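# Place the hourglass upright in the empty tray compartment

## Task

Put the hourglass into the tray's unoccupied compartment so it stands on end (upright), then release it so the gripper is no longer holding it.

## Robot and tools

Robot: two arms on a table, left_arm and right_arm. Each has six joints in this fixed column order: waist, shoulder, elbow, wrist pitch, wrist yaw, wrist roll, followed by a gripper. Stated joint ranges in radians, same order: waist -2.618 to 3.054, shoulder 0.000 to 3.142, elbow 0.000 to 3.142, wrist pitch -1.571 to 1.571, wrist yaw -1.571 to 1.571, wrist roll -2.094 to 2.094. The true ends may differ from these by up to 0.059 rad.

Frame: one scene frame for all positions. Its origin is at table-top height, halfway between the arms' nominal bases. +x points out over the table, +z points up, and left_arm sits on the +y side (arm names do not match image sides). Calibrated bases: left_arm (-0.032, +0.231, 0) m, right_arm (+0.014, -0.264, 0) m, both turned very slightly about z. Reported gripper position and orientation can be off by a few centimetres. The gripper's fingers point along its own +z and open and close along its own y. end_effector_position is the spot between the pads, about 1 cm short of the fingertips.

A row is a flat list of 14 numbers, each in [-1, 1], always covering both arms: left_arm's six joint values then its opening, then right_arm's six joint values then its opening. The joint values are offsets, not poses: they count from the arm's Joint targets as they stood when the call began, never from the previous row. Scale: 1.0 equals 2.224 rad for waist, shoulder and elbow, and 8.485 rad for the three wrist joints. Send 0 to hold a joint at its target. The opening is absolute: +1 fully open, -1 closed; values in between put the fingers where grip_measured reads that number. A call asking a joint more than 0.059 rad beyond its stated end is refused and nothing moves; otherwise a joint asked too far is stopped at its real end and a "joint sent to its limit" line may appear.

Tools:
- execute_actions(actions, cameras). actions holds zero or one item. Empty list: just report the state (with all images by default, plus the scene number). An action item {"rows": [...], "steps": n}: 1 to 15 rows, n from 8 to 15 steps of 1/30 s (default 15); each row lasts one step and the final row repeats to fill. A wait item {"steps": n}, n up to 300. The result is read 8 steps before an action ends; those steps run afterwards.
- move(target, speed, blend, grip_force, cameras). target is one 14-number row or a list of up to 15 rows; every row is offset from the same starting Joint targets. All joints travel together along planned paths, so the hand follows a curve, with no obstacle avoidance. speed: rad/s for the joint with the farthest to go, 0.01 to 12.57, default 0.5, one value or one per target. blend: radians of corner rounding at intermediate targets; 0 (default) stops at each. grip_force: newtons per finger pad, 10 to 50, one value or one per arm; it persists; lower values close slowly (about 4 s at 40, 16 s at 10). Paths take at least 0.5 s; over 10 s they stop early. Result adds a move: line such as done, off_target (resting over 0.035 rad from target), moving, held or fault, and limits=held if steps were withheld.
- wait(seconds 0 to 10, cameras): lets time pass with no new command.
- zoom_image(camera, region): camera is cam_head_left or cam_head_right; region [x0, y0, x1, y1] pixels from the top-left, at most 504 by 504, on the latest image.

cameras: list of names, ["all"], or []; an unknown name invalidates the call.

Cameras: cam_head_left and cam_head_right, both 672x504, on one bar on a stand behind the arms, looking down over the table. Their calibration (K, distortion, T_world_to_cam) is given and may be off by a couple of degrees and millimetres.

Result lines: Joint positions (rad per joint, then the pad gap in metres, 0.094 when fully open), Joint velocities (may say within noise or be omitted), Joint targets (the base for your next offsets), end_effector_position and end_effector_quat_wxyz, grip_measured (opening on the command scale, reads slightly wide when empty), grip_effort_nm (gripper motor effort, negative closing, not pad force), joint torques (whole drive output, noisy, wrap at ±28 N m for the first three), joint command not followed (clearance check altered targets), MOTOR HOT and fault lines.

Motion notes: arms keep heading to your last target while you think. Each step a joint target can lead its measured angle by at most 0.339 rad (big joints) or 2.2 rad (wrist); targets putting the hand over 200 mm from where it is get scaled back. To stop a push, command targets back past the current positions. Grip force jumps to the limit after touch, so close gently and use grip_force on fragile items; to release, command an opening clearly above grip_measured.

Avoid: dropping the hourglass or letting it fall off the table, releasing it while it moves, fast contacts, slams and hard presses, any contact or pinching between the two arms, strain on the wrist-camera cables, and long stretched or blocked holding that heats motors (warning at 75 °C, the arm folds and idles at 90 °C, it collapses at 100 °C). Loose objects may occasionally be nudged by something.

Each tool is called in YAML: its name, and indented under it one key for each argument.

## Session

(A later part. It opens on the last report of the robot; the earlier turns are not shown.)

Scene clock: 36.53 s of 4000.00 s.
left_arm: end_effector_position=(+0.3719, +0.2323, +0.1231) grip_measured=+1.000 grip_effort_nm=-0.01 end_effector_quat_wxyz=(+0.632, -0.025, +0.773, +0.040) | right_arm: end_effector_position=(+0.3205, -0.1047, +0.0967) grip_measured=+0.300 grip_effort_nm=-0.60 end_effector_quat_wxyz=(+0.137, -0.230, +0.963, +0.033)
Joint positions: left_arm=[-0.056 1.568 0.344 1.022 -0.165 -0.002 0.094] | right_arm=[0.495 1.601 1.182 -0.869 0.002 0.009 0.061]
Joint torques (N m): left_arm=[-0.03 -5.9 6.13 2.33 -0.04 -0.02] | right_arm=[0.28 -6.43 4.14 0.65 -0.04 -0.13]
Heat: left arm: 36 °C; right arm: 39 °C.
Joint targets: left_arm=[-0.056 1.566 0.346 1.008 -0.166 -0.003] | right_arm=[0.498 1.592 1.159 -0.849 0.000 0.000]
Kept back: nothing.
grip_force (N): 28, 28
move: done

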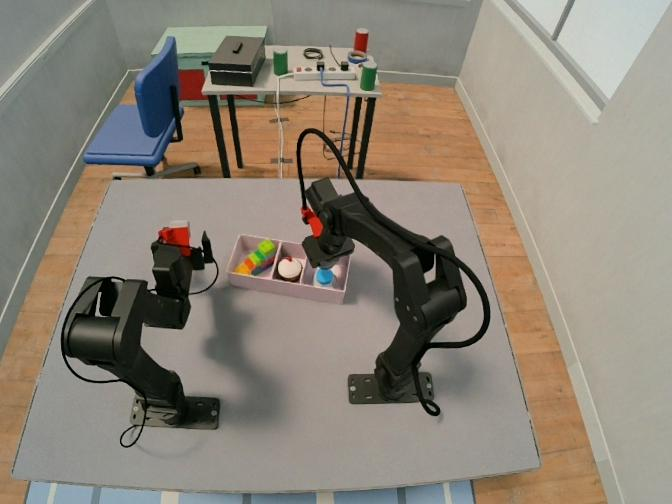

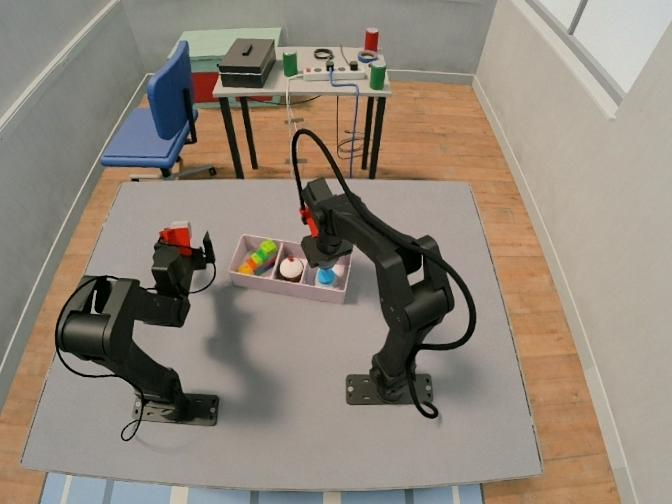

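move:
  target:
    - [0,0,0,0,0,0,1,0,0,0.009,0,0,0,0.4]
    - [0,0,0,0,0,0,1,0,0,0.009,0,0,0,0.95]
  speed: 0.04
  cameras: ["all"]

zoom_image:
  camera: "cam_head_left"
  region: [290, 220, 370, 310]

zoom_image:
  camera: "cam_head_right"
  region: [290, 220, 370, 310]

Scene clock: 38.00 s of 4000.00 s.
left_arm: end_effector_position=(+0.3719, +0.2323, +0.1231) grip_measured=+1.000 grip_effort_nm=-0.01 end_effector_quat_wxyz=(+0.632, -0.025, +0.773, +0.040) | right_arm: end_effector_position=(+0.3180, -0.1060, +0.0928) grip_measured=+0.948 grip_effort_nm=0.15 end_effector_quat_wxyz=(+0.132, -0.230, +0.964, +0.032)
Joint positions: left_arm=[-0.056 1.568 0.344 1.022 -0.165 -0.002 0.094] | right_arm=[0.495 1.601 1.168 -0.864 0.002 0.008 0.092]
Joint torques (N m): left_arm=[-0.05 -5.89 6.13 2.34 -0.03 -0.02] | right_arm=[0.29 -6.42 6.53 0.6 -0.01 -0.11]
Heat: left arm: 36 °C; right arm: 39 °C.
Joint targets: left_arm=[-0.056 1.566 0.346 1.008 -0.166 -0.003] | right_arm=[0.498 1.592 1.179 -0.849 0.000 0.000]
Kept back: nothing.
grip_force (N): 28, 28
move: done

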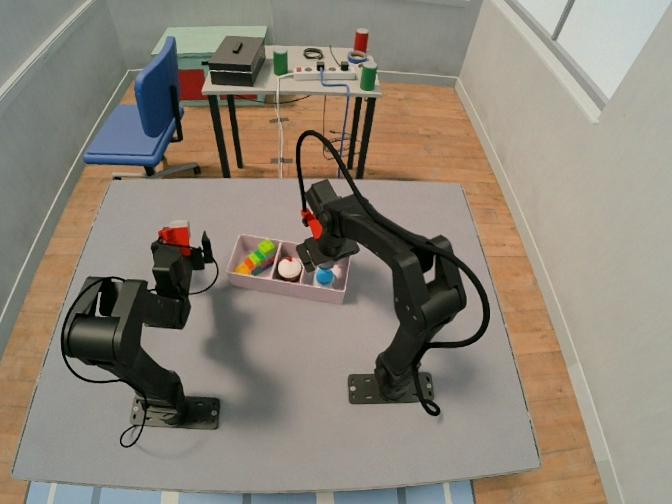

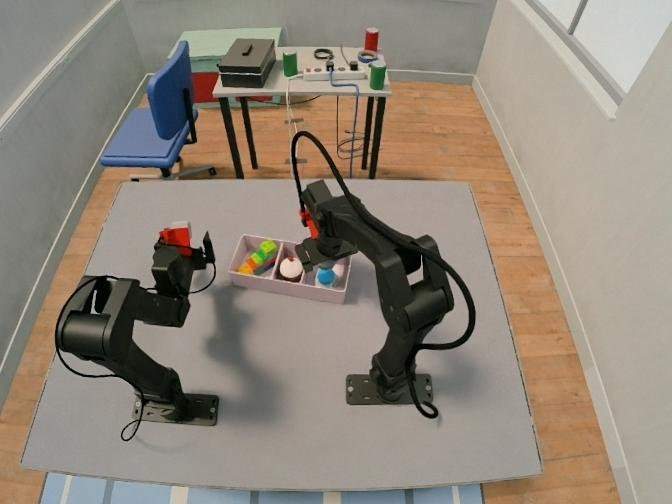

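Scaled by 5.600 from the camera's 672x504 image, which has a finer 960x720 frame.

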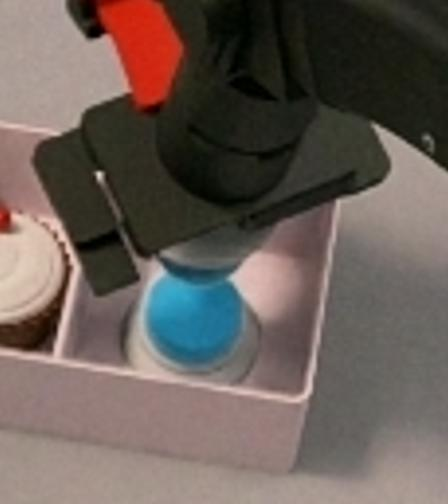

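Scaled by 5.600 from the camera's 672x504 image, which has a finer 960x720 frame.

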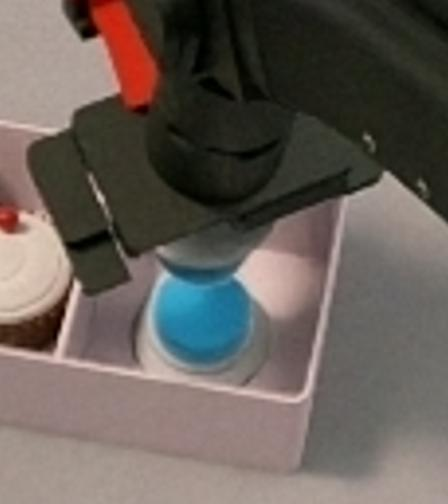

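move:
  target: [0,0,0,0,0,0,1,0,0,0.1588,-0.0414,0,0,0.95]
  speed: 0.2
  cameras: ["all"]

zoom_image:
  camera: "cam_head_left"
  region: [270, 210, 370, 310]

Scene clock: 40.67 s of 4000.00 s.
left_arm: end_effector_position=(+0.3719, +0.2323, +0.1231) grip_measured=+1.000 grip_effort_nm=-0.01 end_effector_quat_wxyz=(+0.632, -0.025, +0.773, +0.040) | right_arm: end_effector_position=(+0.3204, -0.1047, +0.1764) grip_measured=+0.948 grip_effort_nm=0.15 end_effector_quat_wxyz=(+0.133, -0.230, +0.963, +0.032)
Joint positions: left_arm=[-0.056 1.568 0.344 1.022 -0.165 -0.002 0.094] | right_arm=[0.495 1.601 1.501 -1.195 0.002 0.008 0.092]
Joint torques (N m): left_arm=[-0.05 -5.89 6.12 2.33 -0.03 -0.02] | right_arm=[0.28 -6.42 8.27 0.45 -0.03 -0.12]
Heat: left arm: 37 °C; right arm: 39 °C.
Joint targets: left_arm=[-0.056 1.566 0.346 1.008 -0.166 -0.003] | right_arm=[0.498 1.592 1.532 -1.200 0.000 0.000]
Kept back: nothing.
grip_force (N): 28, 28
move: done

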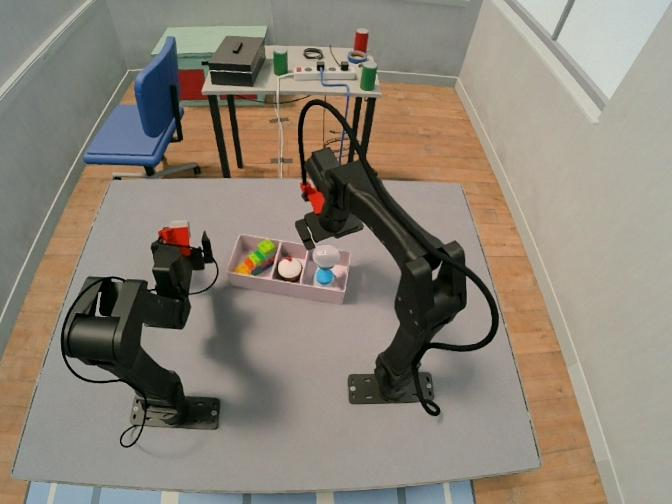

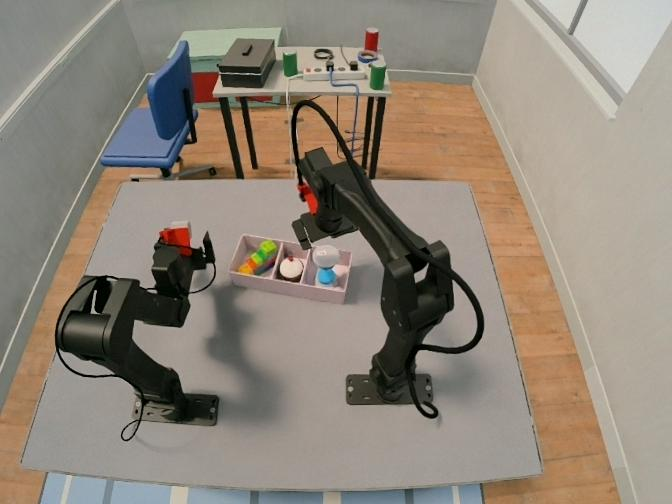

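Scaled by 5.040 from the camera's 672x504 image, which has a finer 960x720 frame.

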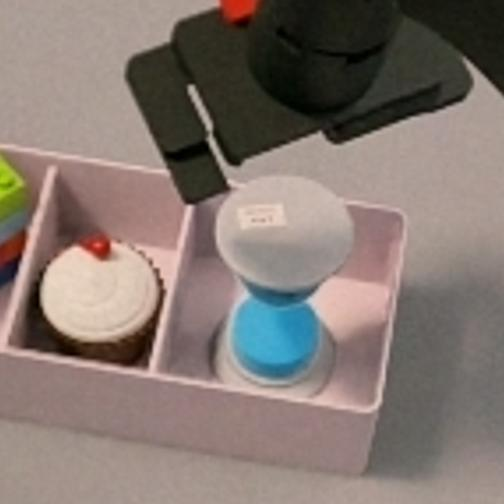

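finished_scene:
  scene: 2

The scene is finished: the task was done.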